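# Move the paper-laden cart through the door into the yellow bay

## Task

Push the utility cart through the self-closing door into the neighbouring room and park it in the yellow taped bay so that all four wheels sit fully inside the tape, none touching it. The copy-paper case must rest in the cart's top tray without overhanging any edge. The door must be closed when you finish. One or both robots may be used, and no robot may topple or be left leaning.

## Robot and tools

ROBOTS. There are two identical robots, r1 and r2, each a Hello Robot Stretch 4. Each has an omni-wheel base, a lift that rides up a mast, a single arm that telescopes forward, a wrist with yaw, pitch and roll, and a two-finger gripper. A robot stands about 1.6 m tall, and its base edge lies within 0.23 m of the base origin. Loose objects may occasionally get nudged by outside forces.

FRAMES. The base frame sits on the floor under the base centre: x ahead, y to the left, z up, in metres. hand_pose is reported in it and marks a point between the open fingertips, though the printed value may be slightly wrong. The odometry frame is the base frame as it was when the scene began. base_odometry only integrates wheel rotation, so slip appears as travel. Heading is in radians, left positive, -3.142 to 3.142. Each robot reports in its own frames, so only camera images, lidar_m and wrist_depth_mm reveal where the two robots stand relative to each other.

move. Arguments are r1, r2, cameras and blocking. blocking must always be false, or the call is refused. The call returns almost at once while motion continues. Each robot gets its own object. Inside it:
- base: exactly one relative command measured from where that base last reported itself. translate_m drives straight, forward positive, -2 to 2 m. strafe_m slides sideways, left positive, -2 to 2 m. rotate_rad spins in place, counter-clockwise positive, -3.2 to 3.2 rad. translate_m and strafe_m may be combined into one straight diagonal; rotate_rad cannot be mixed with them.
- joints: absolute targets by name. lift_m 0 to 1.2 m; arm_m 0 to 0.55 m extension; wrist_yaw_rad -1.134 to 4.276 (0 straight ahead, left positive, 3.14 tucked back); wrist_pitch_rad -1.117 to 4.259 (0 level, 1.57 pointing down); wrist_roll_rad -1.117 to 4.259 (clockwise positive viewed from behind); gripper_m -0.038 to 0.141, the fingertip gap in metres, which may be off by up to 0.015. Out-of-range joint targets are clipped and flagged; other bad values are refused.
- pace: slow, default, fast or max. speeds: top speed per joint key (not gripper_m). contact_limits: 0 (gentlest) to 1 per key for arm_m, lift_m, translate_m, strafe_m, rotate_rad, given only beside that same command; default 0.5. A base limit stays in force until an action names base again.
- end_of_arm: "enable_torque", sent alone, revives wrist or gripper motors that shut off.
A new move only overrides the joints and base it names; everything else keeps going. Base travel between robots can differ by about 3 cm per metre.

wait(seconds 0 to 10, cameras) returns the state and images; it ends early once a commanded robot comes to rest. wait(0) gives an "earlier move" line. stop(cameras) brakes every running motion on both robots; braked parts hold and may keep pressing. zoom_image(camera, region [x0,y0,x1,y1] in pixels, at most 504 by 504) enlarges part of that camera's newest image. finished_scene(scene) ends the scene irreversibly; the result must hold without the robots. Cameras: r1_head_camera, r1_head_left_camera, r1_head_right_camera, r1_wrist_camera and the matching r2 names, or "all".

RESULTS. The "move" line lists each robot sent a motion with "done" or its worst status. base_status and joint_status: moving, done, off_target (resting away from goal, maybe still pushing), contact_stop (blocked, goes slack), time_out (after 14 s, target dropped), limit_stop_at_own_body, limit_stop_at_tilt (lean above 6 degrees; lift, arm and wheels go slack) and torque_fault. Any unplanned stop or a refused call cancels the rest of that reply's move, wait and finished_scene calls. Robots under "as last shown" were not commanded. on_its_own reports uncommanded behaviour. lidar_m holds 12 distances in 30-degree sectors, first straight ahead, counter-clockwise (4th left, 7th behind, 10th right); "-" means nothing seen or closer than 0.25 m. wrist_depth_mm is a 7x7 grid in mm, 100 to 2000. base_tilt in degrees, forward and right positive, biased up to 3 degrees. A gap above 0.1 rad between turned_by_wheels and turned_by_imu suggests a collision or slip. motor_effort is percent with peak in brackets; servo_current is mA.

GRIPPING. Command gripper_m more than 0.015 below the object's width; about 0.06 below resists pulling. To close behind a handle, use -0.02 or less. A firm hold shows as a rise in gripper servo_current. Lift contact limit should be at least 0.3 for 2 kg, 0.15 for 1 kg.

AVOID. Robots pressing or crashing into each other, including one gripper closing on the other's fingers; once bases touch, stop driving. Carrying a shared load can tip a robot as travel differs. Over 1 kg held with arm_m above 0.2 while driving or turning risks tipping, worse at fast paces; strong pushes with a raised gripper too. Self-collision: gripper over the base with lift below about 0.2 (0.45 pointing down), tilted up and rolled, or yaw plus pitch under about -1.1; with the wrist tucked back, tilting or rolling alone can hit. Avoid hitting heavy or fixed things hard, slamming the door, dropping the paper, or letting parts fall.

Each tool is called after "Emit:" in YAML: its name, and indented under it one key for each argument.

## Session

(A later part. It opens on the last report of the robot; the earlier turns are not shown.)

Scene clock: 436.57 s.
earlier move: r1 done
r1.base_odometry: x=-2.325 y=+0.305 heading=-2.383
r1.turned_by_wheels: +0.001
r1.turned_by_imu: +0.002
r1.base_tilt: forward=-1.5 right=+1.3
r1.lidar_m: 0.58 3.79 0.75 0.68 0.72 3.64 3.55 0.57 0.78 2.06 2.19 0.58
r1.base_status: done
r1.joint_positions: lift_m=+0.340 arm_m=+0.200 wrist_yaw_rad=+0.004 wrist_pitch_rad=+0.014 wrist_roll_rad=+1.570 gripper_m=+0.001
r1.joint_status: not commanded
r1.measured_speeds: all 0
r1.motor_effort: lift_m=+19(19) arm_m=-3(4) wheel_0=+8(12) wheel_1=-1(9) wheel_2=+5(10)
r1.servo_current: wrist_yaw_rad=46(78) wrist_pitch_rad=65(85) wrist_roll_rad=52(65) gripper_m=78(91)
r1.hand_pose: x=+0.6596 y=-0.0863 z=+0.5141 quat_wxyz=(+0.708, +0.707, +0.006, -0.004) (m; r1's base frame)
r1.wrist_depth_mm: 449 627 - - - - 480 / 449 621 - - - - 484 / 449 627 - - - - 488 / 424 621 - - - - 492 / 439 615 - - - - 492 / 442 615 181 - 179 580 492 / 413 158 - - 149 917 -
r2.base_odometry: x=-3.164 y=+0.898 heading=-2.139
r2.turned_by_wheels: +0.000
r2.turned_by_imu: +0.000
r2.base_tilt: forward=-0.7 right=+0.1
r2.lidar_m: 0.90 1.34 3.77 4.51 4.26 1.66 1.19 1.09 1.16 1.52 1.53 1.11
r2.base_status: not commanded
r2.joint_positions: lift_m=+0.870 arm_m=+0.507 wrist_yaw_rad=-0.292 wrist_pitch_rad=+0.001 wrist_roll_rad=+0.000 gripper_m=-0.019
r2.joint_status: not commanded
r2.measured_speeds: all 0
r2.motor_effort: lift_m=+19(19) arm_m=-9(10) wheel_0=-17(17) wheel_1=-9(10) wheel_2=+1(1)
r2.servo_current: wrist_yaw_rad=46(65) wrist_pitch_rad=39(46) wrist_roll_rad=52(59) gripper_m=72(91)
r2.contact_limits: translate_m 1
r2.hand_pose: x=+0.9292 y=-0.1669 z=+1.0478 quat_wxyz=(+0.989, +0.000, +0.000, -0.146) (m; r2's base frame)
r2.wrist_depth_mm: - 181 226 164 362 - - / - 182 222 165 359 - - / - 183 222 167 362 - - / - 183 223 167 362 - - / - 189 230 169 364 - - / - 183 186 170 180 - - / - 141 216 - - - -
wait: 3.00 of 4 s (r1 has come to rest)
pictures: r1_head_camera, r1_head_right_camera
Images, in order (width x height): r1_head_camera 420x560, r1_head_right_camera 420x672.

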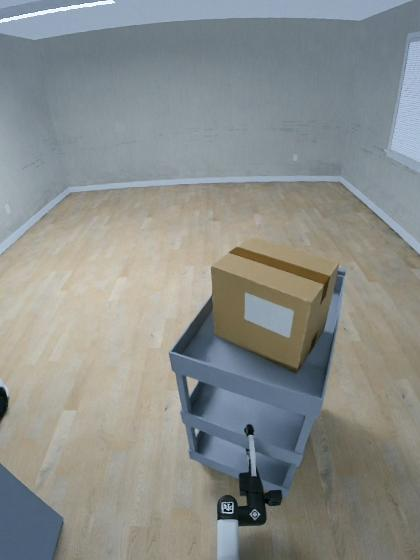

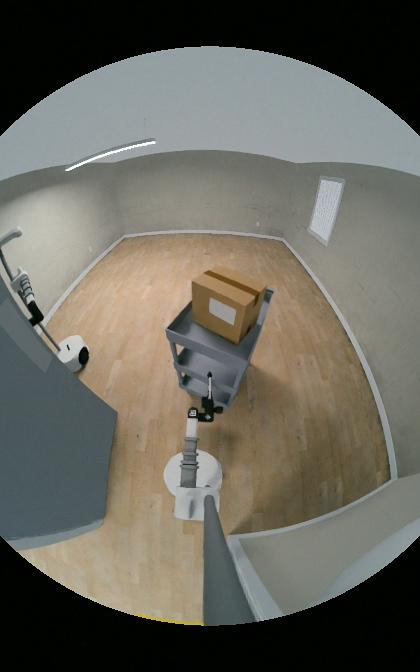

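Emit:
move:
  r1: {"base":{"rotate_rad":0.24},"pace":"slow"}
  blocking: false
  cameras: []

Emit:
wait:
  seconds: 2
  cameras: ["r1_head_camera","r1_head_right_camera","r1_wrist_camera"]

Scene clock: 444.90 s.
move: r1 moving
r1.base_odometry: x=-2.325 y=+0.305 heading=-2.261
r1.turned_by_wheels: +0.122
r1.turned_by_imu: +0.121
r1.base_tilt: forward=-1.6 right=+1.3
r1.lidar_m: 0.58 1.70 0.72 0.68 0.75 3.55 3.50 0.60 0.88 2.12 2.29 0.56
r1.base_status: rotate_rad moving
r1.joint_positions: lift_m=+0.340 arm_m=+0.200 wrist_yaw_rad=-0.013 wrist_pitch_rad=+0.014 wrist_roll_rad=+1.570 gripper_m=+0.001
r1.joint_status: not commanded
r1.measured_speeds: translate_m=-0.002 strafe_m=+0.002 rotate_rad=+0.492 lift_m=+0.000 arm_m=+0.000 wrist_yaw_rad=-0.002 wrist_pitch_rad=+0.000 wrist_roll_rad=+0.000
r1.motor_effort: lift_m=+19(19) arm_m=+4(4) wheel_0=-22(22) wheel_1=-10(10) wheel_2=-15(15)
r1.servo_current: wrist_yaw_rad=78(78) wrist_pitch_rad=72(78) wrist_roll_rad=52(78) gripper_m=78(85)
r1.hand_pose: x=+0.6580 y=-0.0912 z=+0.5141 quat_wxyz=(+0.707, +0.707, +0.000, -0.010) (m; r1's base frame)
r1.wrist_depth_mm: 445 627 - - - - 484 / 445 627 - - - - 484 / 449 621 - - - - 484 / 442 621 - - - - 492 / 439 661 - - - 640 500 / 436 - 181 - 179 168 473 / 407 156 - - - 976 -
r2: as last shown
r2.turned_by_imu: +0.001
r2.base_tilt: forward=-0.6 right=+0.1
r2.lidar_m: 0.89 1.35 3.73 4.50 4.26 1.69 1.17 1.11 1.16 1.53 1.52 1.07
r2.motor_effort: lift_m=+19(19) arm_m=-9(9) wheel_0=-16(17) wheel_1=-9(10) wheel_2=+1(1)
r2.servo_current: wrist_yaw_rad=52(65) wrist_pitch_rad=39(46) wrist_roll_rad=39(52) gripper_m=78(85)
r2.contact_limits: translate_m 1
r2.wrist_depth_mm: - 181 227 164 364 - - / - 182 222 165 362 - - / - 183 222 167 364 - - / - 183 223 167 362 - - / - 189 231 169 366 - - / - 183 186 170 179 - - / - 141 216 - - - -
pictures: none
No camera images: "cameras" was empty.

Scene clock: 445.73 s.
earlier move: r1 done
r1.base_odometry: x=-2.325 y=+0.305 heading=-2.142
r1.turned_by_wheels: +0.119
r1.turned_by_imu: +0.119
r1.base_tilt: forward=-1.6 right=+1.3
r1.lidar_m: 0.54 1.08 0.71 0.69 0.78 3.48 0.61 0.59 1.04 2.12 2.40 0.50
r1.base_status: done
r1.joint_positions: lift_m=+0.340 arm_m=+0.200 wrist_yaw_rad=+0.003 wrist_pitch_rad=+0.014 wrist_roll_rad=+1.570 gripper_m=+0.001
r1.joint_status: not commanded
r1.measured_speeds: translate_m=+0.000 strafe_m=+0.000 rotate_rad=-0.001 lift_m=+0.000 arm_m=+0.000 wrist_yaw_rad=+0.000 wrist_pitch_rad=+0.000 wrist_roll_rad=+0.000
r1.motor_effort: lift_m=+19(19) arm_m=+2(4) wheel_0=+5(23) wheel_1=+1(10) wheel_2=+1(15)
r1.servo_current: wrist_yaw_rad=65(91) wrist_pitch_rad=78(85) wrist_roll_rad=46(78) gripper_m=85(91)
r1.hand_pose: x=+0.6595 y=-0.0867 z=+0.5141 quat_wxyz=(+0.708, +0.707, +0.006, -0.004) (m; r1's base frame)
r1.wrist_depth_mm: 394 - - - - - - / 418 - - - - - - / 442 - - - - - - / 439 564 - 104 102 - 473 / 413 - 114 116 - 512 488 / 410 - 179 - 175 172 455 / 413 156 - - 143 168 -
r2.base_odometry: x=-3.164 y=+0.898 heading=-2.139
r2.turned_by_wheels: +0.000
r2.turned_by_imu: +0.000
r2.base_tilt: forward=-0.6 right=+0.1
r2.lidar_m: 0.87 1.25 3.78 4.47 4.27 1.69 1.18 1.10 1.15 1.57 1.52 1.11
r2.base_status: not commanded
r2.joint_positions: lift_m=+0.870 arm_m=+0.507 wrist_yaw_rad=-0.292 wrist_pitch_rad=+0.001 wrist_roll_rad=+0.000 gripper_m=-0.019
r2.joint_status: not commanded
r2.measured_speeds: all 0
r2.motor_effort: lift_m=+19(19) arm_m=-9(10) wheel_0=-16(17) wheel_1=-9(10) wheel_2=+1(1)
r2.servo_current: wrist_yaw_rad=52(65) wrist_pitch_rad=39(46) wrist_roll_rad=46(52) gripper_m=78(85)
r2.contact_limits: translate_m 1
r2.hand_pose: x=+0.9292 y=-0.1669 z=+1.0478 quat_wxyz=(+0.989, +0.000, +0.000, -0.146) (m; r2's base frame)
r2.wrist_depth_mm: - 181 227 164 359 - - / - 182 220 166 359 - - / - 183 221 167 364 - - / - 183 223 167 364 - - / - 189 230 169 364 - - / - 184 186 170 179 - - / - 141 217 - - - -
wait: 0.83 of 2 s (r1 has come to rest)
pictures: r1_head_camera, r1_head_right_camera, r1_wrist_camera
Images, in order (width x height): r1_head_camera 420x560, r1_head_right_camera 420x672, r1_wrist_camera 616x392.

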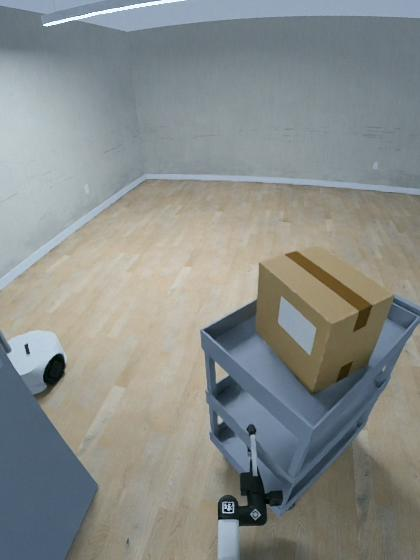

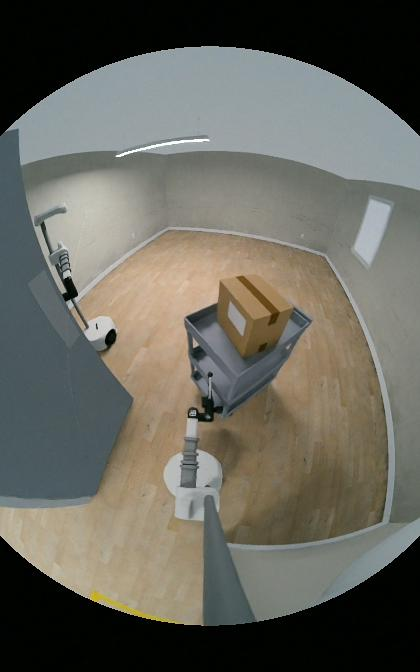

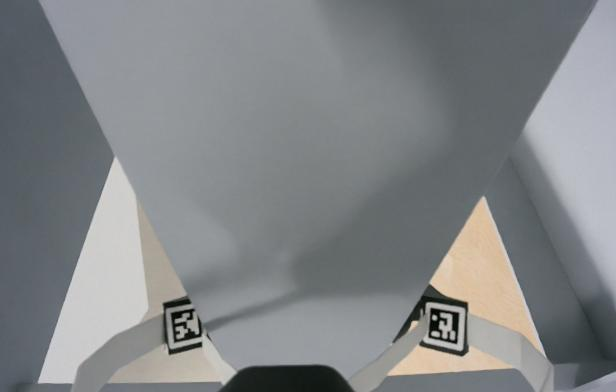

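Emit:
move:
  r1: {"base":{"rotate_rad":-0.3},"pace":"slow"}
  blocking: false
  cameras: []

Emit:
wait:
  seconds: 2
  cameras: ["r1_head_camera","r1_wrist_camera"]

Scene clock: 473.13 s.
move: r1 moving
r1.base_odometry: x=-2.325 y=+0.305 heading=-2.266
r1.turned_by_wheels: -0.124
r1.turned_by_imu: -0.125
r1.base_tilt: forward=-1.5 right=+1.2
r1.lidar_m: 0.55 1.72 0.70 0.68 0.74 3.54 3.52 0.60 0.87 2.13 2.28 0.53
r1.base_status: rotate_rad moving
r1.joint_positions: lift_m=+0.340 arm_m=+0.200 wrist_yaw_rad=+0.013 wrist_pitch_rad=+0.014 wrist_roll_rad=+1.570 gripper_m=+0.001
r1.joint_status: not commanded
r1.measured_speeds: translate_m=-0.001 strafe_m=-0.001 rotate_rad=-0.491 lift_m=+0.000 arm_m=+0.001 wrist_yaw_rad=+0.000 wrist_pitch_rad=+0.000 wrist_roll_rad=+0.000
r1.motor_effort: lift_m=+19(19) arm_m=+3(4) wheel_0=+22(23) wheel_1=+10(12) wheel_2=+17(17)
r1.servo_current: wrist_yaw_rad=91(91) wrist_pitch_rad=78(85) wrist_roll_rad=72(72) gripper_m=72(91)
r1.hand_pose: x=+0.6604 y=-0.0836 z=+0.5141 quat_wxyz=(+0.708, +0.707, +0.010, +0.000) (m; r1's base frame)
r1.wrist_depth_mm: 452 - - - - - - / 452 544 - - - - 462 / 445 574 103 105 - - 488 / 442 574 115 115 - - 488 / 436 - - - - 554 492 / 413 - 180 - - 492 477 / 387 163 181 - 155 169 -
r2: as last shown
r2.turned_by_imu: +0.004
r2.lidar_m: 0.87 1.31 3.73 4.51 4.27 1.66 1.18 1.10 1.15 1.53 1.51 1.10
r2.motor_effort: lift_m=+19(19) arm_m=-9(9) wheel_0=-17(17) wheel_1=-9(9) wheel_2=+1(1)
r2.servo_current: wrist_yaw_rad=52(72) wrist_pitch_rad=39(46) wrist_roll_rad=52(52) gripper_m=78(85)
r2.contact_limits: translate_m 1
r2.wrist_depth_mm: - 181 227 165 362 - - / - 182 222 166 357 - - / - 183 223 167 359 - - / - 183 223 167 362 - - / - 189 230 169 364 - - / - 184 186 171 180 - - / - 141 217 - - - -
pictures: none
No camera images: "cameras" was empty.

Scene clock: 474.03 s.
earlier move: r1 done
r1.base_odometry: x=-2.325 y=+0.305 heading=-2.442
r1.turned_by_wheels: -0.176
r1.turned_by_imu: -0.176
r1.base_tilt: forward=-1.6 right=+1.3
r1.lidar_m: 0.59 4.00 0.76 0.68 0.71 0.98 3.54 0.59 0.73 1.71 2.17 0.60
r1.base_status: done
r1.joint_positions: lift_m=+0.340 arm_m=+0.200 wrist_yaw_rad=+0.002 wrist_pitch_rad=+0.014 wrist_roll_rad=+1.570 gripper_m=+0.001
r1.joint_status: not commanded
r1.measured_speeds: all 0
r1.motor_effort: lift_m=+19(19) arm_m=+4(4) wheel_0=+4(23) wheel_1=+2(12) wheel_2=+1(17)
r1.servo_current: wrist_yaw_rad=52(91) wrist_pitch_rad=78(85) wrist_roll_rad=39(72) gripper_m=91(91)
r1.hand_pose: x=+0.6593 y=-0.0870 z=+0.5141 quat_wxyz=(+0.707, +0.707, +0.006, -0.004) (m; r1's base frame)
r1.wrist_depth_mm: - - - - - 1025 - / 455 691 - - - - 480 / 445 676 - - - - 488 / 421 621 - - - 798 492 / 442 609 - - - 820 496 / 433 564 179 - 183 167 473 / 407 157 - - 146 525 -
r2.base_odometry: x=-3.164 y=+0.898 heading=-2.139
r2.turned_by_wheels: +0.000
r2.turned_by_imu: +0.000
r2.base_tilt: forward=-0.6 right=+0.1
r2.lidar_m: 0.88 1.41 3.74 4.48 4.26 1.66 1.16 1.09 1.15 1.52 1.53 1.09
r2.base_status: not commanded
r2.joint_positions: lift_m=+0.870 arm_m=+0.507 wrist_yaw_rad=-0.292 wrist_pitch_rad=+0.001 wrist_roll_rad=+0.000 gripper_m=-0.019
r2.joint_status: not commanded
r2.measured_speeds: all 0
r2.motor_effort: lift_m=+19(19) arm_m=-9(10) wheel_0=-17(17) wheel_1=-9(10) wheel_2=+1(1)
r2.servo_current: wrist_yaw_rad=59(72) wrist_pitch_rad=33(46) wrist_roll_rad=39(59) gripper_m=85(91)
r2.contact_limits: translate_m 1
r2.hand_pose: x=+0.9292 y=-0.1669 z=+1.0478 quat_wxyz=(+0.989, +0.000, +0.000, -0.146) (m; r2's base frame)
r2.wrist_depth_mm: - 181 227 165 359 - - / - 182 221 166 362 - - / - 183 222 167 362 - - / - 183 223 167 364 - - / - 189 230 169 366 - - / - 183 187 170 179 - - / - 141 217 - - - -
wait: 0.90 of 2 s (r1 has come to rest)
pictures: r1_head_camera, r1_wrist_camera
Images, in order (width x height): r1_head_camera 420x560, r1_wrist_camera 616x392.

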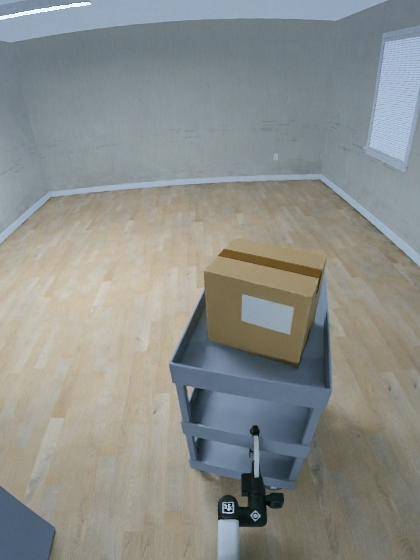

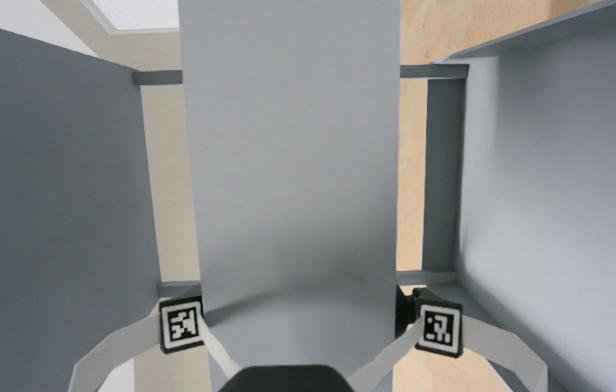

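Emit:
wait:
  seconds: 0
  cameras: ["r1_head_camera","r1_head_right_camera","r1_head_left_camera"]

Scene clock: 497.90 s.
r1.base_odometry: x=-2.325 y=+0.305 heading=-2.442
r1.turned_by_wheels: +0.000
r1.turned_by_imu: -0.002
r1.base_tilt: forward=-1.6 right=+1.3
r1.lidar_m: 0.59 4.03 0.77 0.70 0.69 1.00 3.53 0.60 0.74 1.70 2.15 0.58
r1.base_status: done
r1.joint_positions: lift_m=+0.340 arm_m=+0.200 wrist_yaw_rad=+0.002 wrist_pitch_rad=+0.014 wrist_roll_rad=+1.570 gripper_m=+0.001
r1.joint_status: not commanded
r1.measured_speeds: all 0
r1.motor_effort: lift_m=+19(19) arm_m=+4(4) wheel_0=+4(23) wheel_1=+2(12) wheel_2=+1(17)
r1.servo_current: wrist_yaw_rad=52(91) wrist_pitch_rad=78(85) wrist_roll_rad=46(72) gripper_m=78(91)
r1.hand_pose: x=+0.6593 y=-0.0870 z=+0.5141 quat_wxyz=(+0.707, +0.707, +0.006, -0.004) (m; r1's base frame)
r1.wrist_depth_mm: - - - - - 991 - / 452 676 - - - - 480 / 449 676 - - - - 488 / 424 621 - - - 809 488 / 442 615 - - - 820 492 / 436 564 179 - 183 167 477 / 407 157 - - 146 521 -
r2.base_odometry: x=-3.164 y=+0.898 heading=-2.139
r2.turned_by_wheels: +0.000
r2.turned_by_imu: +0.003
r2.base_tilt: forward=-0.6 right=+0.1
r2.lidar_m: 0.89 1.41 3.74 4.49 4.26 1.69 1.16 1.12 1.12 1.55 1.52 1.10
r2.base_status: not commanded
r2.joint_positions: lift_m=+0.870 arm_m=+0.507 wrist_yaw_rad=-0.292 wrist_pitch_rad=+0.001 wrist_roll_rad=+0.000 gripper_m=-0.019
r2.joint_status: not commanded
r2.measured_speeds: all 0
r2.motor_effort: lift_m=+19(19) arm_m=-9(10) wheel_0=-16(17) wheel_1=-9(10) wheel_2=+1(1)
r2.servo_current: wrist_yaw_rad=65(72) wrist_pitch_rad=46(46) wrist_roll_rad=39(59) gripper_m=78(91)
r2.contact_limits: translate_m 1
r2.hand_pose: x=+0.9292 y=-0.1669 z=+1.0478 quat_wxyz=(+0.989, +0.000, +0.000, -0.146) (m; r2's base frame)
r2.wrist_depth_mm: - 182 226 165 359 - - / - 182 221 166 359 - - / - 183 222 167 362 - - / - 183 223 167 364 - - / - 189 230 169 364 - - / - 184 186 171 180 - - / - 141 216 - - - -
pictures: r1_head_camera, r1_head_left_camera, r1_head_right_camera
Images, in order (width x height): r1_head_camera 420x560, r1_head_left_camera 420x672, r1_head_right_camera 420x672.

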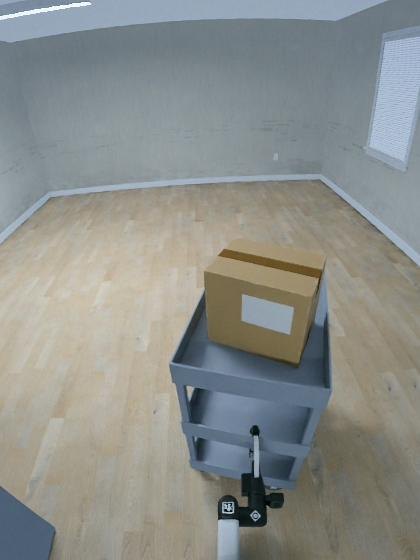

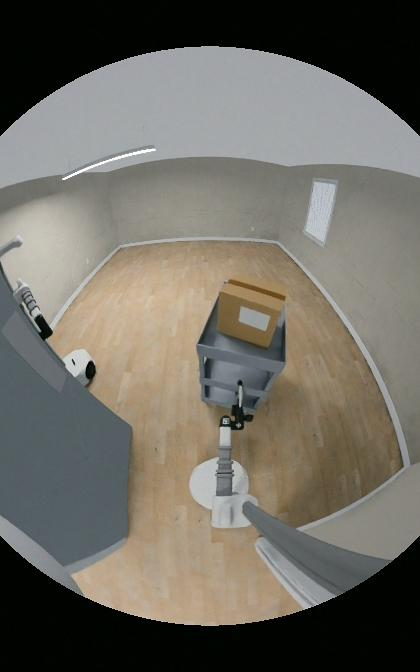

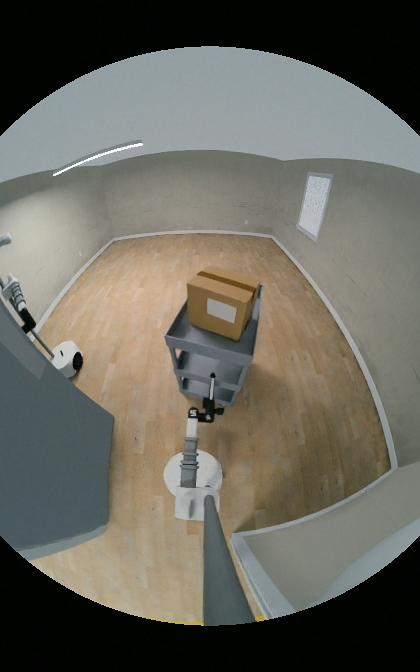

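Emit:
move:
  blocking: false
  cameras: []
  r1: {"base":{"translate_m":-0.35,"strafe_m":0.13},"pace":"slow"}

Emit:
wait:
  seconds: 6
  cameras: ["r1_head_camera","r1_head_right_camera"]

Scene clock: 507.53 s.
move: r1 moving
r1.base_odometry: x=-2.313 y=+0.310 heading=-2.443
r1.turned_by_wheels: -0.001
r1.turned_by_imu: -0.002
r1.base_tilt: forward=-1.6 right=+1.3
r1.lidar_m: 0.57 4.04 0.75 0.67 0.70 0.98 3.53 0.59 0.73 1.66 2.15 0.58
r1.base_status: translate_m moving; strafe_m moving
r1.joint_positions: lift_m=+0.340 arm_m=+0.200 wrist_yaw_rad=+0.002 wrist_pitch_rad=+0.014 wrist_roll_rad=+1.570 gripper_m=+0.001
r1.joint_status: not commanded
r1.measured_speeds: translate_m=-0.050 strafe_m=+0.018 rotate_rad=+0.000 lift_m=+0.000 arm_m=+0.000 wrist_yaw_rad=+0.000 wrist_pitch_rad=+0.000 wrist_roll_rad=+0.000
r1.motor_effort: lift_m=+19(19) arm_m=-4(4) wheel_0=-9(10) wheel_1=-6(7) wheel_2=+10(10)
r1.servo_current: wrist_yaw_rad=59(59) wrist_pitch_rad=72(85) wrist_roll_rad=46(59) gripper_m=85(85)
r1.hand_pose: x=+0.6594 y=-0.0870 z=+0.5141 quat_wxyz=(+0.707, +0.707, +0.006, -0.004) (m; r1's base frame)
r1.wrist_depth_mm: 521 - - - - 1098 477 / 452 627 - - - - 484 / 445 676 - - - - 480 / 427 621 - - - 798 488 / 442 609 - - - 831 492 / 433 564 181 - 182 167 477 / 410 163 - - 147 535 -
r2: as last shown
r2.turned_by_imu: +0.001
r2.base_tilt: forward=-0.7 right=+0.1
r2.lidar_m: 0.86 1.43 3.74 4.52 4.27 1.69 1.17 1.10 1.15 1.54 1.53 1.10
r2.motor_effort: lift_m=+19(19) arm_m=-9(9) wheel_0=-16(17) wheel_1=-9(9) wheel_2=+1(1)
r2.servo_current: wrist_yaw_rad=52(65) wrist_pitch_rad=39(46) wrist_roll_rad=46(59) gripper_m=78(91)
r2.contact_limits: translate_m 1
r2.wrist_depth_mm: - 181 227 165 359 - - / - 182 221 166 359 - - / - 183 222 167 359 - - / - 183 223 167 359 - - / - 189 229 169 366 - - / - 183 186 171 179 - - / - 141 216 - - - -
pictures: none
No camera images: "cameras" was empty.

Scene clock: 512.00 s.
earlier move: r1 done
r1.base_odometry: x=-1.973 y=+0.431 heading=-2.443
r1.turned_by_wheels: -0.001
r1.turned_by_imu: -0.004
r1.base_tilt: forward=-1.6 right=+1.3
r1.lidar_m: 0.57 0.88 0.57 0.52 0.55 3.27 3.16 3.23 0.45 0.67 2.32 0.58
r1.base_status: done
r1.joint_positions: lift_m=+0.340 arm_m=+0.200 wrist_yaw_rad=-0.004 wrist_pitch_rad=+0.014 wrist_roll_rad=+1.570 gripper_m=+0.001
r1.joint_status: not commanded
r1.measured_speeds: all 0
r1.motor_effort: lift_m=+19(19) arm_m=-4(4) wheel_0=-10(15) wheel_1=-5(9) wheel_2=-2(10)
r1.servo_current: wrist_yaw_rad=59(65) wrist_pitch_rad=72(85) wrist_roll_rad=39(72) gripper_m=78(91)
r1.hand_pose: x=+0.6589 y=-0.0886 z=+0.5141 quat_wxyz=(+0.707, +0.707, +0.004, -0.006) (m; r1's base frame)
r1.wrist_depth_mm: 449 634 - - - - 477 / 452 683 - - - - 477 / 445 621 - - - - 488 / 442 609 - - - - 492 / 439 615 - - - - 473 / 413 603 181 - 179 170 477 / 399 156 - - 143 946 -
r2.base_odometry: x=-3.164 y=+0.898 heading=-2.139
r2.turned_by_wheels: +0.000
r2.turned_by_imu: +0.001
r2.base_tilt: forward=-0.6 right=+0.0
r2.lidar_m: 0.87 1.44 3.77 4.49 4.26 1.70 1.17 1.09 1.14 1.51 1.50 1.10
r2.base_status: not commanded
r2.joint_positions: lift_m=+0.870 arm_m=+0.507 wrist_yaw_rad=-0.292 wrist_pitch_rad=+0.001 wrist_roll_rad=+0.000 gripper_m=-0.019
r2.joint_status: not commanded
r2.measured_speeds: all 0
r2.motor_effort: lift_m=+19(19) arm_m=-9(10) wheel_0=-17(17) wheel_1=-9(10) wheel_2=+1(1)
r2.servo_current: wrist_yaw_rad=65(72) wrist_pitch_rad=39(52) wrist_roll_rad=52(65) gripper_m=85(91)
r2.contact_limits: translate_m 1
r2.hand_pose: x=+0.9292 y=-0.1669 z=+1.0478 quat_wxyz=(+0.989, +0.000, +0.000, -0.146) (m; r2's base frame)
r2.wrist_depth_mm: - 181 227 164 362 - - / - 182 222 165 359 - - / - 183 222 167 362 - - / - 183 223 167 364 - - / 904 189 229 169 364 - - / 809 184 187 171 179 - - / 585 141 217 - - - -
wait: 4.47 of 6 s (r1 has come to rest)
pictures: r1_head_camera, r1_head_right_camera
Images, in order (width x height): r1_head_camera 420x560, r1_head_right_camera 420x672.

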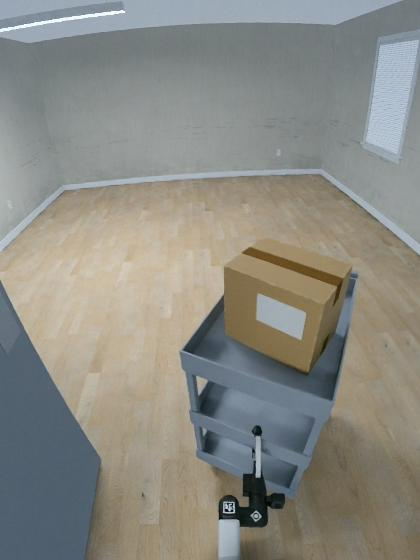

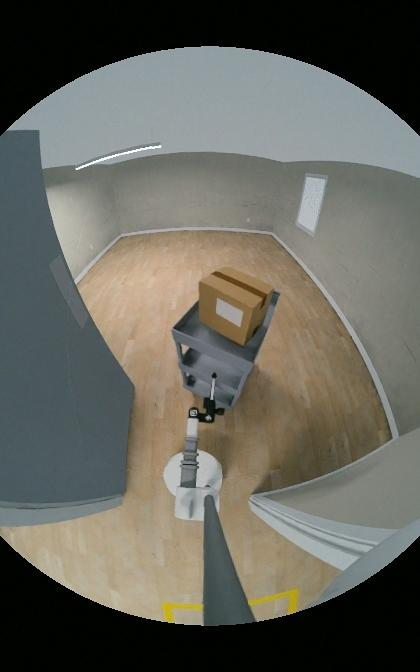

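Emit:
move:
  blocking: false
  cameras: []
  r1: {"base":{"translate_m":-0.25,"strafe_m":0.0},"pace":"slow"}

Emit:
wait:
  seconds: 6
  cameras: ["r1_head_camera","r1_head_right_camera"]

Scene clock: 520.03 s.
move: r1 moving
r1.base_odometry: x=-1.964 y=+0.439 heading=-2.444
r1.turned_by_wheels: -0.001
r1.turned_by_imu: -0.001
r1.base_tilt: forward=-1.6 right=+1.3
r1.lidar_m: 0.58 0.87 0.55 0.52 0.55 3.22 3.16 3.21 0.45 0.62 2.32 0.57
r1.base_status: translate_m moving; strafe_m moving
r1.joint_positions: lift_m=+0.340 arm_m=+0.200 wrist_yaw_rad=-0.004 wrist_pitch_rad=+0.014 wrist_roll_rad=+1.570 gripper_m=+0.001
r1.joint_status: not commanded
r1.measured_speeds: translate_m=-0.049 strafe_m=+0.000 rotate_rad=+0.003 lift_m=+0.000 arm_m=+0.000 wrist_yaw_rad=+0.000 wrist_pitch_rad=+0.000 wrist_roll_rad=+0.000
r1.motor_effort: lift_m=+19(19) arm_m=-4(4) wheel_0=-10(13) wheel_1=-8(10) wheel_2=+5(5)
r1.servo_current: wrist_yaw_rad=39(65) wrist_pitch_rad=72(78) wrist_roll_rad=59(65) gripper_m=85(85)
r1.hand_pose: x=+0.6589 y=-0.0886 z=+0.5141 quat_wxyz=(+0.707, +0.707, +0.004, -0.006) (m; r1's base frame)
r1.wrist_depth_mm: 449 634 - - - - 477 / 452 676 - - - - 488 / 445 627 - - - - 492 / 442 615 - - - - 488 / 436 609 - - - - 473 / 415 603 181 - 179 170 477 / 402 163 - - 144 960 -
r2: as last shown
r2.base_tilt: forward=-0.6 right=+0.1
r2.lidar_m: 0.86 1.43 3.74 4.49 4.27 1.69 1.17 1.09 1.16 1.54 1.54 1.11
r2.motor_effort: lift_m=+19(19) arm_m=-9(10) wheel_0=-16(17) wheel_1=-9(10) wheel_2=+1(1)
r2.servo_current: wrist_yaw_rad=39(65) wrist_pitch_rad=33(46) wrist_roll_rad=52(59) gripper_m=85(85)
r2.contact_limits: translate_m 1
r2.wrist_depth_mm: - 181 227 164 362 - - / - 181 221 166 362 - - / - 183 221 167 362 - - / - 183 223 167 362 - - / 878 189 230 169 366 - - / 798 183 186 171 179 - - / 585 141 217 - - - -
pictures: none
No camera images: "cameras" was empty.

Scene clock: 523.30 s.
earlier move: r1 done
r1.base_odometry: x=-1.782 y=+0.591 heading=-2.443
r1.turned_by_wheels: +0.001
r1.turned_by_imu: +0.002
r1.base_tilt: forward=-1.5 right=+1.3
r1.lidar_m: 0.59 0.83 0.54 0.49 2.53 3.09 2.92 2.97 2.48 0.41 2.33 0.56
r1.base_status: done
r1.joint_positions: lift_m=+0.340 arm_m=+0.200 wrist_yaw_rad=+0.004 wrist_pitch_rad=+0.014 wrist_roll_rad=+1.570 gripper_m=+0.001
r1.joint_status: not commanded
r1.measured_speeds: all 0
r1.motor_effort: lift_m=+19(19) arm_m=-4(4) wheel_0=+1(13) wheel_1=-2(10) wheel_2=+6(12)
r1.servo_current: wrist_yaw_rad=72(72) wrist_pitch_rad=78(85) wrist_roll_rad=52(65) gripper_m=85(91)
r1.hand_pose: x=+0.6596 y=-0.0863 z=+0.5141 quat_wxyz=(+0.707, +0.707, +0.006, -0.004) (m; r1's base frame)
r1.wrist_depth_mm: 452 585 116 118 - - 473 / 449 634 - - - - 480 / 445 627 - - - - 488 / 442 615 - - - - 492 / 436 654 - - - 654 473 / 413 - 182 - 179 172 477 / 407 163 - - 143 960 -
r2.base_odometry: x=-3.164 y=+0.898 heading=-2.139
r2.turned_by_wheels: +0.000
r2.turned_by_imu: +0.000
r2.base_tilt: forward=-0.6 right=+0.1
r2.lidar_m: 0.88 1.53 3.72 4.50 4.27 1.67 1.19 1.09 1.15 1.53 1.53 1.09
r2.base_status: not commanded
r2.joint_positions: lift_m=+0.870 arm_m=+0.507 wrist_yaw_rad=-0.292 wrist_pitch_rad=+0.001 wrist_roll_rad=+0.000 gripper_m=-0.019
r2.joint_status: not commanded
r2.measured_speeds: all 0
r2.motor_effort: lift_m=+19(19) arm_m=-10(10) wheel_0=-17(17) wheel_1=-9(10) wheel_2=+1(1)
r2.servo_current: wrist_yaw_rad=59(72) wrist_pitch_rad=39(46) wrist_roll_rad=46(65) gripper_m=85(91)
r2.contact_limits: translate_m 1
r2.hand_pose: x=+0.9292 y=-0.1669 z=+1.0478 quat_wxyz=(+0.989, +0.000, +0.000, -0.146) (m; r2's base frame)
r2.wrist_depth_mm: - 181 227 164 362 - - / - 182 222 165 359 - - / - 183 223 167 362 - - / - 183 223 167 362 - - / 732 189 230 169 364 - - / 741 184 186 170 180 - - / - 141 217 - - - -
wait: 3.27 of 6 s (r1 has come to rest)
pictures: r1_head_camera, r1_head_right_camera
Images, in order (width x height): r1_head_camera 420x560, r1_head_right_camera 420x672.

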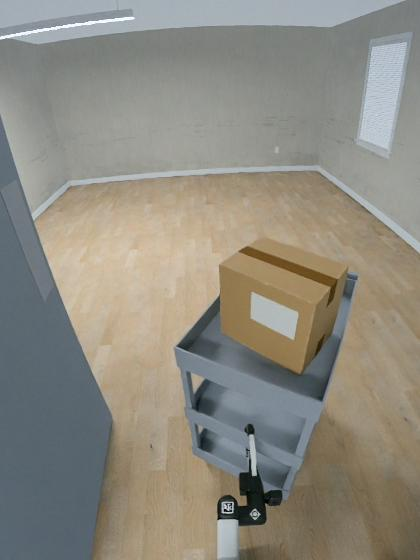

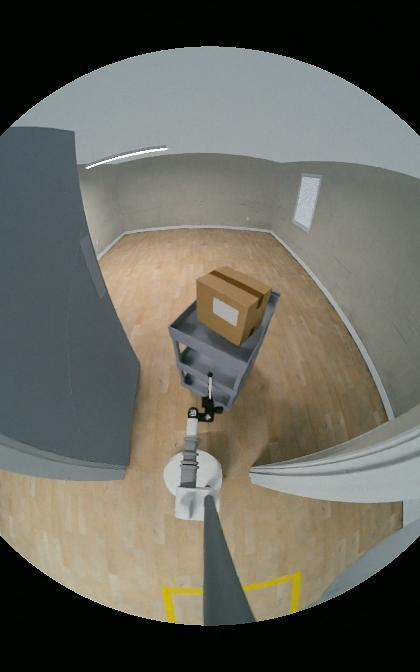

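Emit:
move:
  blocking: false
  cameras: []
  r1: {"joints":{"gripper_m":0.141}}

Emit:
wait:
  seconds: 2.5
  cameras: []

Emit:
move:
  blocking: false
  cameras: []
  r1: {"base":{"translate_m":-0.2}}

Emit:
wait:
  seconds: 4
  cameras: []

Emit:
move:
  blocking: false
  cameras: []
  r1: {"base":{"rotate_rad":-0.3}}

Emit:
wait:
  seconds: 4
  cameras: []

Emit:
move:
  blocking: false
  cameras: []
  r1: {"base":{"translate_m":-0.18,"strafe_m":0.257},"joints":{"arm_m":0.45}}

Emit:
wait:
  seconds: 5
  cameras: ["r1_head_camera","r1_head_right_camera","r1_wrist_camera"]

Scene clock: 555.00 s.
move: r1 moving
r1.base_odometry: x=-1.782 y=+0.591 heading=-2.443
r1.turned_by_wheels: +0.000
r1.turned_by_imu: -0.002
r1.base_tilt: forward=-1.6 right=+1.3
r1.lidar_m: 0.57 0.84 0.57 0.52 2.53 3.09 2.91 2.99 2.48 0.40 2.36 0.57
r1.base_status: not commanded
r1.joint_positions: lift_m=+0.340 arm_m=+0.200 wrist_yaw_rad=+0.004 wrist_pitch_rad=+0.014 wrist_roll_rad=+1.570 gripper_m=+0.020
r1.joint_status: gripper_m moving
r1.measured_speeds: all 0
r1.motor_effort: lift_m=+19(19) arm_m=+2(4) wheel_0=+3(3) wheel_1=-1(2) wheel_2=+5(7)
r1.servo_current: wrist_yaw_rad=59(59) wrist_pitch_rad=72(78) wrist_roll_rad=39(65) gripper_m=46(72)
r1.hand_pose: x=+0.6596 y=-0.0863 z=+0.5141 quat_wxyz=(+0.707, +0.707, +0.006, -0.004) (m; r1's base frame)
r1.wrist_depth_mm: 449 627 - - - - 477 / 442 621 - - - - 484 / 442 627 - - - - 488 / 442 615 - - - - 496 / 439 609 - - - 661 473 / 415 - 184 - 182 539 477 / 407 153 - - 152 1025 455
r2: as last shown
r2.turned_by_imu: +0.004
r2.lidar_m: 0.87 1.51 3.77 4.49 4.27 1.68 1.17 1.09 1.16 1.51 1.53 1.10
r2.joint_positions: lift_m=+0.870 arm_m=+0.507 wrist_yaw_rad=-0.293 wrist_pitch_rad=+0.001 wrist_roll_rad=+0.000 gripper_m=-0.019
r2.motor_effort: lift_m=+19(19) arm_m=-9(10) wheel_0=-17(17) wheel_1=-9(10) wheel_2=+1(1)
r2.servo_current: wrist_yaw_rad=46(65) wrist_pitch_rad=46(46) wrist_roll_rad=52(52) gripper_m=78(91)
r2.contact_limits: translate_m 1
r2.wrist_depth_mm: - 181 227 164 359 - - / - 182 222 165 359 - - / - 183 221 167 362 - - / - 183 222 167 362 - - / 732 189 230 170 366 - - / 741 184 186 171 180 - - / - 141 217 - - - -
pictures: none
No camera images: "cameras" was empty.

Scene clock: 556.83 s.
earlier move: r1 done
r1.base_odometry: x=-1.782 y=+0.591 heading=-2.443
r1.turned_by_wheels: +0.000
r1.turned_by_imu: +0.000
r1.base_tilt: forward=-1.6 right=+1.3
r1.lidar_m: 0.60 0.86 0.56 0.51 2.54 3.09 2.91 2.98 2.47 0.40 2.34 0.57
r1.base_status: not commanded
r1.joint_positions: lift_m=+0.340 arm_m=+0.200 wrist_yaw_rad=+0.003 wrist_pitch_rad=+0.007 wrist_roll_rad=+1.570 gripper_m=+0.141
r1.joint_status: all done
r1.measured_speeds: all 0
r1.motor_effort: lift_m=+19(19) arm_m=+4(4) wheel_0=+3(3) wheel_1=-1(2) wheel_2=+4(7)
r1.servo_current: wrist_yaw_rad=33(65) wrist_pitch_rad=52(85) wrist_roll_rad=46(65) gripper_m=39(91)
r1.hand_pose: x=+0.6595 y=-0.0866 z=+0.5161 quat_wxyz=(+0.707, +0.707, +0.003, -0.002) (m; r1's base frame)
r1.wrist_depth_mm: 427 627 - - - - 477 / 402 627 - - - - 484 / 399 574 - - - - 484 / 421 580 - - - - 492 / 397 569 - - - 654 500 / 410 210 183 - 182 197 512 / 389 - - 142 - 1060 477
r2.base_odometry: x=-3.164 y=+0.898 heading=-2.139
r2.turned_by_wheels: +0.000
r2.turned_by_imu: +0.000
r2.base_tilt: forward=-0.6 right=+0.1
r2.lidar_m: 0.89 1.53 3.74 4.46 4.26 1.68 1.18 1.10 1.14 1.53 1.53 1.09
r2.base_status: not commanded
r2.joint_positions: lift_m=+0.870 arm_m=+0.507 wrist_yaw_rad=-0.293 wrist_pitch_rad=+0.001 wrist_roll_rad=+0.000 gripper_m=-0.019
r2.joint_status: not commanded
r2.measured_speeds: all 0
r2.motor_effort: lift_m=+19(19) arm_m=-9(10) wheel_0=-16(17) wheel_1=-9(10) wheel_2=+1(1)
r2.servo_current: wrist_yaw_rad=46(65) wrist_pitch_rad=39(46) wrist_roll_rad=59(59) gripper_m=78(91)
r2.contact_limits: translate_m 1
r2.hand_pose: x=+0.9292 y=-0.1669 z=+1.0478 quat_wxyz=(+0.989, +0.000, +0.000, -0.146) (m; r2's base frame)
r2.wrist_depth_mm: - 181 226 164 359 - - / - 182 222 165 359 - - / - 183 221 167 362 - - / - 184 224 167 364 - - / 732 189 230 169 366 - - / 732 183 187 171 179 - - / - 141 216 - - - -
wait: 1.83 of 2.5 s (r1 has come to rest)
pictures: none
No camera images: "cameras" was empty.

Scene clock: 557.33 s.
move: r1 moving
r1.base_odometry: x=-1.758 y=+0.612 heading=-2.443
r1.turned_by_wheels: +0.000
r1.turned_by_imu: +0.000
r1.base_tilt: forward=-1.6 right=+1.3
r1.lidar_m: 0.62 0.85 0.54 0.50 2.49 3.04 2.87 2.93 2.45 0.40 2.36 0.61
r1.base_status: translate_m moving
r1.joint_positions: lift_m=+0.340 arm_m=+0.200 wrist_yaw_rad=+0.003 wrist_pitch_rad=+0.007 wrist_roll_rad=+1.570 gripper_m=+0.141
r1.joint_status: not commanded
r1.measured_speeds: translate_m=-0.121 strafe_m=-0.001 rotate_rad=+0.003 lift_m=+0.000 arm_m=+0.000 wrist_yaw_rad=+0.000 wrist_pitch_rad=+0.000 wrist_roll_rad=+0.000
r1.motor_effort: lift_m=+19(19) arm_m=+4(4) wheel_0=-6(9) wheel_1=-5(6) wheel_2=+10(10)
r1.servo_current: wrist_yaw_rad=39(65) wrist_pitch_rad=52(52) wrist_roll_rad=39(59) gripper_m=39(46)
r1.hand_pose: x=+0.6595 y=-0.0866 z=+0.5161 quat_wxyz=(+0.707, +0.707, +0.003, -0.002) (m; r1's base frame)
r1.wrist_depth_mm: 402 634 - - - 707 477 / 402 585 - - - - 488 / 402 580 - - - - 488 / 418 574 - - - - 496 / 397 574 - - - 668 496 / 410 210 - - 186 197 496 / 384 - - 142 1464 1060 484
r2: as last shown
r2.lidar_m: 0.89 1.53 3.77 4.49 4.27 1.67 1.14 1.11 1.15 1.54 1.53 1.11
r2.motor_effort: lift_m=+19(19) arm_m=-9(10) wheel_0=-16(17) wheel_1=-9(9) wheel_2=+1(1)
r2.servo_current: wrist_yaw_rad=59(59) wrist_pitch_rad=39(46) wrist_roll_rad=33(52) gripper_m=78(85)
r2.contact_limits: translate_m 1
r2.wrist_depth_mm: - 181 227 164 359 - - / - 182 222 165 362 - - / - 183 222 166 362 - - / - 183 223 167 362 - - / 732 189 229 169 362 - - / 723 183 186 171 179 - - / - 141 217 - - - -
pictures: none
No camera images: "cameras" was empty.

Scene clock: 558.90 s.
earlier move: r1 done
r1.base_odometry: x=-1.629 y=+0.720 heading=-2.443
r1.turned_by_wheels: +0.000
r1.turned_by_imu: +0.000
r1.base_tilt: forward=-1.6 right=+1.3
r1.lidar_m: 0.77 0.81 0.56 0.55 2.47 2.87 2.70 2.78 2.45 0.51 0.43 0.77
r1.base_status: done
r1.joint_positions: lift_m=+0.340 arm_m=+0.200 wrist_yaw_rad=+0.003 wrist_pitch_rad=+0.007 wrist_roll_rad=+1.570 gripper_m=+0.141
r1.joint_status: not commanded
r1.measured_speeds: all 0
r1.motor_effort: lift_m=+19(19) arm_m=+4(4) wheel_0=-3(10) wheel_1=-2(8) wheel_2=+1(10)
r1.servo_current: wrist_yaw_rad=65(72) wrist_pitch_rad=46(59) wrist_roll_rad=46(59) gripper_m=52(52)
r1.hand_pose: x=+0.6595 y=-0.0867 z=+0.5162 quat_wxyz=(+0.707, +0.707, +0.003, -0.002) (m; r1's base frame)
r1.wrist_depth_mm: - - - - 1863 931 715 / 370 325 327 368 329 329 340 / 397 574 - - 1756 - 492 / 421 580 - - 1756 - 496 / 399 564 - - - - 418 / 421 209 - - 1576 194 449 / 455 585 - 143 1661 1160 484
r2.base_odometry: x=-3.164 y=+0.898 heading=-2.139
r2.turned_by_wheels: +0.000
r2.turned_by_imu: +0.000
r2.base_tilt: forward=-0.6 right=+0.1
r2.lidar_m: 0.90 1.54 3.76 4.49 4.25 1.65 1.17 1.10 1.16 1.52 1.54 1.10
r2.base_status: not commanded
r2.joint_positions: lift_m=+0.870 arm_m=+0.507 wrist_yaw_rad=-0.293 wrist_pitch_rad=+0.001 wrist_roll_rad=+0.000 gripper_m=-0.019
r2.joint_status: not commanded
r2.measured_speeds: all 0
r2.motor_effort: lift_m=+19(19) arm_m=-9(10) wheel_0=-17(17) wheel_1=-9(10) wheel_2=+1(1)
r2.servo_current: wrist_yaw_rad=46(65) wrist_pitch_rad=39(46) wrist_roll_rad=46(65) gripper_m=85(85)
r2.contact_limits: translate_m 1
r2.hand_pose: x=+0.9292 y=-0.1669 z=+1.0478 quat_wxyz=(+0.989, +0.000, +0.000, -0.146) (m; r2's base frame)
r2.wrist_depth_mm: - 181 227 164 362 - - / - 182 222 166 362 - - / - 183 222 167 362 - - / - 183 222 167 364 - - / 723 189 230 170 364 - - / 732 184 186 170 179 - - / - 141 217 - - - -
wait: 1.57 of 4 s (r1 has come to rest)
pictures: none
No camera images: "cameras" was empty.

Scene clock: 559.40 s.
move: r1 moving
r1.base_odometry: x=-1.629 y=+0.720 heading=-2.669
r1.turned_by_wheels: -0.226
r1.turned_by_imu: -0.227
r1.base_tilt: forward=-1.6 right=+1.3
r1.lidar_m: 0.77 0.89 0.60 0.54 2.42 2.73 2.73 2.69 2.68 2.32 0.43 2.63
r1.base_status: rotate_rad moving
r1.joint_positions: lift_m=+0.340 arm_m=+0.200 wrist_yaw_rad=+0.003 wrist_pitch_rad=+0.007 wrist_roll_rad=+1.570 gripper_m=+0.141
r1.joint_status: not commanded
r1.measured_speeds: translate_m=+0.001 strafe_m=+0.001 rotate_rad=-0.568 lift_m=+0.000 arm_m=+0.000 wrist_yaw_rad=+0.000 wrist_pitch_rad=+0.000 wrist_roll_rad=+0.000
r1.motor_effort: lift_m=+19(19) arm_m=+4(4) wheel_0=+4(8) wheel_1=+5(9) wheel_2=+2(9)
r1.servo_current: wrist_yaw_rad=52(59) wrist_pitch_rad=46(59) wrist_roll_rad=46(65) gripper_m=39(46)
r1.hand_pose: x=+0.6595 y=-0.0867 z=+0.5162 quat_wxyz=(+0.707, +0.707, +0.003, -0.002) (m; r1's base frame)
r1.wrist_depth_mm: - - - - 1808 991 707 / - - - - 1983 1025 715 / - - - - 1983 976 723 / - 615 - 591 - - 699 / 397 496 373 379 359 357 364 / 389 210 355 - 208 195 500 / 402 484 - 142 1618 - -
r2: as last shown
r2.base_tilt: forward=-0.6 right=+0.0
r2.lidar_m: 0.88 1.55 3.74 4.46 4.27 1.66 1.18 1.10 1.16 1.49 1.54 1.12
r2.motor_effort: lift_m=+19(19) arm_m=-9(9) wheel_0=-17(17) wheel_1=-9(9) wheel_2=+1(1)
r2.servo_current: wrist_yaw_rad=52(65) wrist_pitch_rad=39(46) wrist_roll_rad=46(52) gripper_m=78(85)
r2.contact_limits: translate_m 1
r2.wrist_depth_mm: - 181 226 164 362 - - / - 182 222 166 362 - - / - 183 222 166 362 - - / - 183 223 167 359 - - / 723 189 230 169 364 - - / 732 183 186 171 179 - - / - 141 217 - - - -
pictures: none
No camera images: "cameras" was empty.

Scene clock: 559.97 s.
earlier move: r1 done
r1.base_odometry: x=-1.629 y=+0.720 heading=-2.743
r1.turned_by_wheels: -0.074
r1.turned_by_imu: -0.074
r1.base_tilt: forward=-1.6 right=+1.3
r1.lidar_m: 0.77 0.83 0.65 0.53 0.94 2.62 2.73 2.70 2.92 2.32 0.44 0.47
r1.base_status: done
r1.joint_positions: lift_m=+0.340 arm_m=+0.200 wrist_yaw_rad=+0.002 wrist_pitch_rad=+0.007 wrist_roll_rad=+1.570 gripper_m=+0.141
r1.joint_status: not commanded
r1.measured_speeds: all 0
r1.motor_effort: lift_m=+19(19) arm_m=+4(4) wheel_0=+3(8) wheel_1=+0(9) wheel_2=+1(9)
r1.servo_current: wrist_yaw_rad=33(59) wrist_pitch_rad=46(59) wrist_roll_rad=46(65) gripper_m=39(46)
r1.hand_pose: x=+0.6595 y=-0.0868 z=+0.5162 quat_wxyz=(+0.707, +0.707, +0.003, -0.002) (m; r1's base frame)
r1.wrist_depth_mm: - - - - 1863 1008 715 / - - - - 1863 1025 723 / - - - - 1921 1042 732 / - - - - - 1060 741 / - 676 - 798 - - 707 / 459 210 - 473 976 195 - / 355 353 355 143 364 364 366
r2.base_odometry: x=-3.164 y=+0.898 heading=-2.139
r2.turned_by_wheels: +0.000
r2.turned_by_imu: +0.000
r2.base_tilt: forward=-0.6 right=+0.1
r2.lidar_m: 0.86 1.51 3.73 4.47 4.28 1.68 1.18 1.11 1.15 1.55 1.52 1.08
r2.base_status: not commanded
r2.joint_positions: lift_m=+0.870 arm_m=+0.507 wrist_yaw_rad=-0.293 wrist_pitch_rad=+0.001 wrist_roll_rad=+0.000 gripper_m=-0.019
r2.joint_status: not commanded
r2.measured_speeds: all 0
r2.motor_effort: lift_m=+19(19) arm_m=-9(9) wheel_0=-17(17) wheel_1=-9(10) wheel_2=+1(1)
r2.servo_current: wrist_yaw_rad=52(65) wrist_pitch_rad=46(46) wrist_roll_rad=39(59) gripper_m=78(91)
r2.contact_limits: translate_m 1
r2.hand_pose: x=+0.9292 y=-0.1669 z=+1.0478 quat_wxyz=(+0.989, +0.000, +0.000, -0.146) (m; r2's base frame)
r2.wrist_depth_mm: - 181 227 164 362 - - / - 182 221 166 359 - - / - 183 222 167 359 - - / - 183 224 167 362 - - / 723 189 230 169 364 - - / 723 184 186 170 179 - - / - 141 216 - - - -
wait: 0.57 of 4 s (r1 has come to rest)
pictures: none
No camera images: "cameras" was empty.

Scene clock: 560.47 s.
move: r1 moving
r1.base_odometry: x=-1.602 y=+0.703 heading=-2.743
r1.turned_by_wheels: +0.000
r1.turned_by_imu: +0.000
r1.base_tilt: forward=-1.6 right=+1.2
r1.lidar_m: 0.79 0.86 0.61 0.52 1.02 2.59 2.74 2.69 2.97 2.36 0.46 0.51
r1.base_status: translate_m moving; strafe_m moving
r1.joint_positions: lift_m=+0.340 arm_m=+0.251 wrist_yaw_rad=+0.002 wrist_pitch_rad=+0.006 wrist_roll_rad=+1.570 gripper_m=+0.141
r1.joint_status: arm_m moving
r1.measured_speeds: translate_m=-0.071 strafe_m=+0.100 rotate_rad=-0.001 lift_m=+0.000 arm_m=+0.195 wrist_yaw_rad=+0.000 wrist_pitch_rad=+0.000 wrist_roll_rad=+0.000
r1.motor_effort: lift_m=+19(19) arm_m=+7(7) wheel_0=-10(10) wheel_1=+8(8) wheel_2=+8(8)
r1.servo_current: wrist_yaw_rad=39(65) wrist_pitch_rad=46(52) wrist_roll_rad=52(78) gripper_m=39(46)
r1.hand_pose: x=+0.7102 y=-0.0868 z=+0.5163 quat_wxyz=(+0.707, +0.707, +0.003, -0.001) (m; r1's base frame)
r1.wrist_depth_mm: - - - - 1921 1008 715 / - - - - 1863 1025 723 / - - - - 1921 1042 723 / - - - - - 976 732 / - 609 - 707 - - 699 / 430 210 - 366 345 196 355 / 327 325 329 143 332 336 338
r2: as last shown
r2.lidar_m: 0.89 1.53 3.74 4.48 4.27 1.70 1.14 1.10 1.15 1.52 1.52 1.09
r2.motor_effort: lift_m=+19(19) arm_m=-9(10) wheel_0=-17(17) wheel_1=-9(9) wheel_2=+1(1)
r2.servo_current: wrist_yaw_rad=72(72) wrist_pitch_rad=46(46) wrist_roll_rad=39(46) gripper_m=78(85)
r2.contact_limits: translate_m 1
r2.wrist_depth_mm: - 181 227 164 359 - - / - 182 222 166 359 - - / - 183 223 166 362 - - / - 183 223 167 362 - - / 732 188 230 169 366 - - / 723 184 186 171 179 - - / - 141 216 - - - -
pictures: none
No camera images: "cameras" was empty.

Scene clock: 562.50 s.
earlier move: r1 done
r1.base_odometry: x=-1.363 y=+0.553 heading=-2.743
r1.turned_by_wheels: +0.000
r1.turned_by_imu: +0.001
r1.base_tilt: forward=-1.6 right=+1.3
r1.lidar_m: 0.96 0.56 0.30 0.29 1.61 2.32 2.67 2.65 2.88 2.62 0.76 0.98
r1.base_status: done
r1.joint_positions: lift_m=+0.340 arm_m=+0.450 wrist_yaw_rad=+0.002 wrist_pitch_rad=+0.006 wrist_roll_rad=+1.570 gripper_m=+0.141
r1.joint_status: all done
r1.measured_speeds: all 0
r1.motor_effort: lift_m=+19(19) arm_m=+5(9) wheel_0=-1(11) wheel_1=+1(8) wheel_2=+1(8)
r1.servo_current: wrist_yaw_rad=52(65) wrist_pitch_rad=52(59) wrist_roll_rad=46(78) gripper_m=46(52)
r1.hand_pose: x=+0.9094 y=-0.0868 z=+0.5164 quat_wxyz=(+0.707, +0.707, +0.003, -0.001) (m; r1's base frame)
r1.wrist_depth_mm: - - - - 289 287 290 / 382 539 - - 1397 - 484 / 402 585 - - 1808 - 492 / 415 580 - - 1808 - 492 / 394 569 - - 931 - 500 / 407 210 - - 211 194 496 / 387 549 - 143 1618 1138 500
r2.base_odometry: x=-3.164 y=+0.898 heading=-2.139
r2.turned_by_wheels: +0.000
r2.turned_by_imu: +0.000
r2.base_tilt: forward=-0.6 right=+0.1
r2.lidar_m: 0.88 1.53 3.73 4.49 4.27 1.65 1.17 1.09 1.16 1.54 1.52 1.08
r2.base_status: not commanded
r2.joint_positions: lift_m=+0.870 arm_m=+0.507 wrist_yaw_rad=-0.293 wrist_pitch_rad=+0.001 wrist_roll_rad=+0.000 gripper_m=-0.019
r2.joint_status: not commanded
r2.measured_speeds: all 0
r2.motor_effort: lift_m=+19(19) arm_m=-9(10) wheel_0=-17(17) wheel_1=-9(10) wheel_2=+1(1)
r2.servo_current: wrist_yaw_rad=46(72) wrist_pitch_rad=46(46) wrist_roll_rad=39(59) gripper_m=78(85)
r2.contact_limits: translate_m 1
r2.hand_pose: x=+0.9292 y=-0.1669 z=+1.0478 quat_wxyz=(+0.989, +0.000, +0.000, -0.146) (m; r2's base frame)
r2.wrist_depth_mm: - 181 227 164 362 - - / - 182 222 165 359 - - / - 183 222 167 364 - - / - 183 223 167 364 - - / 723 189 230 169 364 - - / 732 184 187 170 179 - - / - 141 216 - - - -
wait: 2.03 of 5 s (r1 has come to rest)
pictures: r1_head_camera, r1_head_right_camera, r1_wrist_camera
Images, in order (width x height): r1_head_camera 420x560, r1_head_right_camera 420x672, r1_wrist_camera 616x392.

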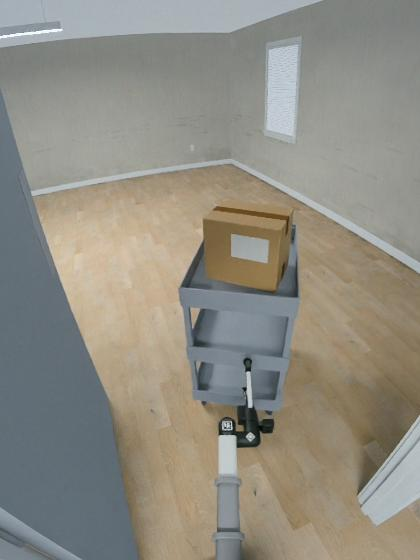

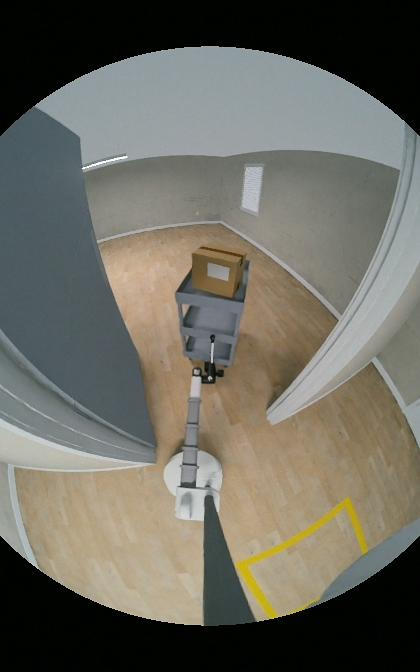

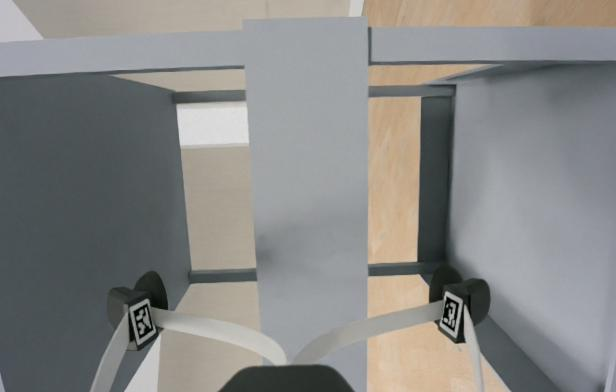

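Emit:
move:
  blocking: false
  cameras: []
  r1: {"base":{"translate_m":0.03},"joints":{"arm_m":0.545},"pace":"slow"}

Emit:
wait:
  seconds: 3
  cameras: ["r1_wrist_camera","r1_head_camera"]

Scene clock: 569.70 s.
move: r1 moving
r1.base_odometry: x=-1.375 y=+0.548 heading=-2.742
r1.turned_by_wheels: +0.000
r1.turned_by_imu: +0.000
r1.base_tilt: forward=-1.5 right=+1.3
r1.lidar_m: 0.95 0.55 0.32 0.27 1.55 2.33 2.68 2.65 2.90 2.61 0.74 0.99
r1.base_status: translate_m moving
r1.joint_positions: lift_m=+0.340 arm_m=+0.463 wrist_yaw_rad=+0.002 wrist_pitch_rad=+0.006 wrist_roll_rad=+1.570 gripper_m=+0.141
r1.joint_status: arm_m moving
r1.measured_speeds: translate_m=+0.049 strafe_m=+0.000 rotate_rad=+0.001 lift_m=+0.000 arm_m=+0.049 wrist_yaw_rad=+0.000 wrist_pitch_rad=+0.000 wrist_roll_rad=+0.000
r1.motor_effort: lift_m=+19(19) arm_m=+5(8) wheel_0=+4(5) wheel_1=+6(6) wheel_2=-5(6)
r1.servo_current: wrist_yaw_rad=46(65) wrist_pitch_rad=52(52) wrist_roll_rad=46(65) gripper_m=46(46)
r1.hand_pose: x=+0.9221 y=-0.0868 z=+0.5164 quat_wxyz=(+0.707, +0.707, +0.003, -0.001) (m; r1's base frame)
r1.wrist_depth_mm: 262 264 265 - 268 267 270 / 402 580 - - 1537 1025 480 / 402 580 - - 1576 866 492 / 418 574 - - 1576 - 492 / 394 569 - - 931 - 496 / 404 209 - - 209 195 496 / 387 544 - 142 1661 1160 496
r2: as last shown
r2.turned_by_imu: +0.001
r2.lidar_m: 0.88 1.52 3.77 4.49 4.27 1.66 1.15 1.10 1.14 1.51 1.51 1.11
r2.servo_current: wrist_yaw_rad=46(59) wrist_pitch_rad=39(39) wrist_roll_rad=59(59) gripper_m=91(91)
r2.contact_limits: translate_m 1
r2.wrist_depth_mm: - 181 226 165 359 - - / - 182 222 166 362 - - / - 183 222 167 362 - - / - 183 223 167 359 - - / 723 188 230 169 366 - - / 732 183 187 170 179 - - / - 141 217 - - - -
pictures: none
No camera images: "cameras" was empty.

Scene clock: 571.43 s.
earlier move: r1 done
r1.base_odometry: x=-1.391 y=+0.541 heading=-2.743
r1.turned_by_wheels: +0.000
r1.turned_by_imu: +0.000
r1.base_tilt: forward=-1.6 right=+1.3
r1.lidar_m: 0.92 0.60 0.31 0.31 1.37 2.33 2.70 2.67 2.93 2.60 0.74 0.93
r1.base_status: done
r1.joint_positions: lift_m=+0.340 arm_m=+0.545 wrist_yaw_rad=+0.002 wrist_pitch_rad=+0.006 wrist_roll_rad=+1.570 gripper_m=+0.141
r1.joint_status: all done
r1.measured_speeds: all 0
r1.motor_effort: lift_m=+19(19) arm_m=+4(8) wheel_0=+2(6) wheel_1=+3(6) wheel_2=-3(6)
r1.servo_current: wrist_yaw_rad=46(78) wrist_pitch_rad=52(52) wrist_roll_rad=59(72) gripper_m=46(46)
r1.hand_pose: x=+1.0044 y=-0.0868 z=+0.5164 quat_wxyz=(+0.707, +0.707, +0.003, -0.001) (m; r1's base frame)
r1.wrist_depth_mm: - - - - - 991 - / 402 627 - - - - 488 / 399 574 - - - - 484 / 421 574 - - - 788 492 / 394 564 - - - 798 496 / 407 210 183 - 187 195 496 / 384 549 - 142 - 1078 496
r2.base_odometry: x=-3.164 y=+0.898 heading=-2.139
r2.turned_by_wheels: +0.000
r2.turned_by_imu: +0.000
r2.base_tilt: forward=-0.6 right=+0.1
r2.lidar_m: 0.89 1.54 3.72 4.49 4.28 1.71 1.17 1.10 1.14 1.55 1.55 1.10
r2.base_status: not commanded
r2.joint_positions: lift_m=+0.870 arm_m=+0.507 wrist_yaw_rad=-0.293 wrist_pitch_rad=+0.001 wrist_roll_rad=+0.000 gripper_m=-0.019
r2.joint_status: not commanded
r2.measured_speeds: all 0
r2.motor_effort: lift_m=+19(19) arm_m=-9(10) wheel_0=-16(17) wheel_1=-9(10) wheel_2=+1(1)
r2.servo_current: wrist_yaw_rad=65(65) wrist_pitch_rad=39(52) wrist_roll_rad=52(65) gripper_m=85(91)
r2.contact_limits: translate_m 1
r2.hand_pose: x=+0.9292 y=-0.1669 z=+1.0478 quat_wxyz=(+0.989, +0.000, +0.000, -0.146) (m; r2's base frame)
r2.wrist_depth_mm: - 181 226 165 362 - - / - 182 222 165 359 - - / - 183 222 167 362 - - / - 184 223 167 364 - - / 732 188 231 169 364 - - / 723 183 186 171 179 - - / - 141 216 - - - -
wait: 1.73 of 3 s (r1 has come to rest)
pictures: r1_head_camera, r1_wrist_camera
Images, in order (width x height): r1_head_camera 420x560, r1_wrist_camera 616x392.

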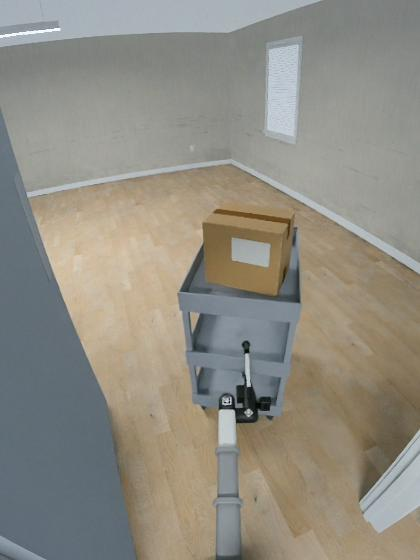

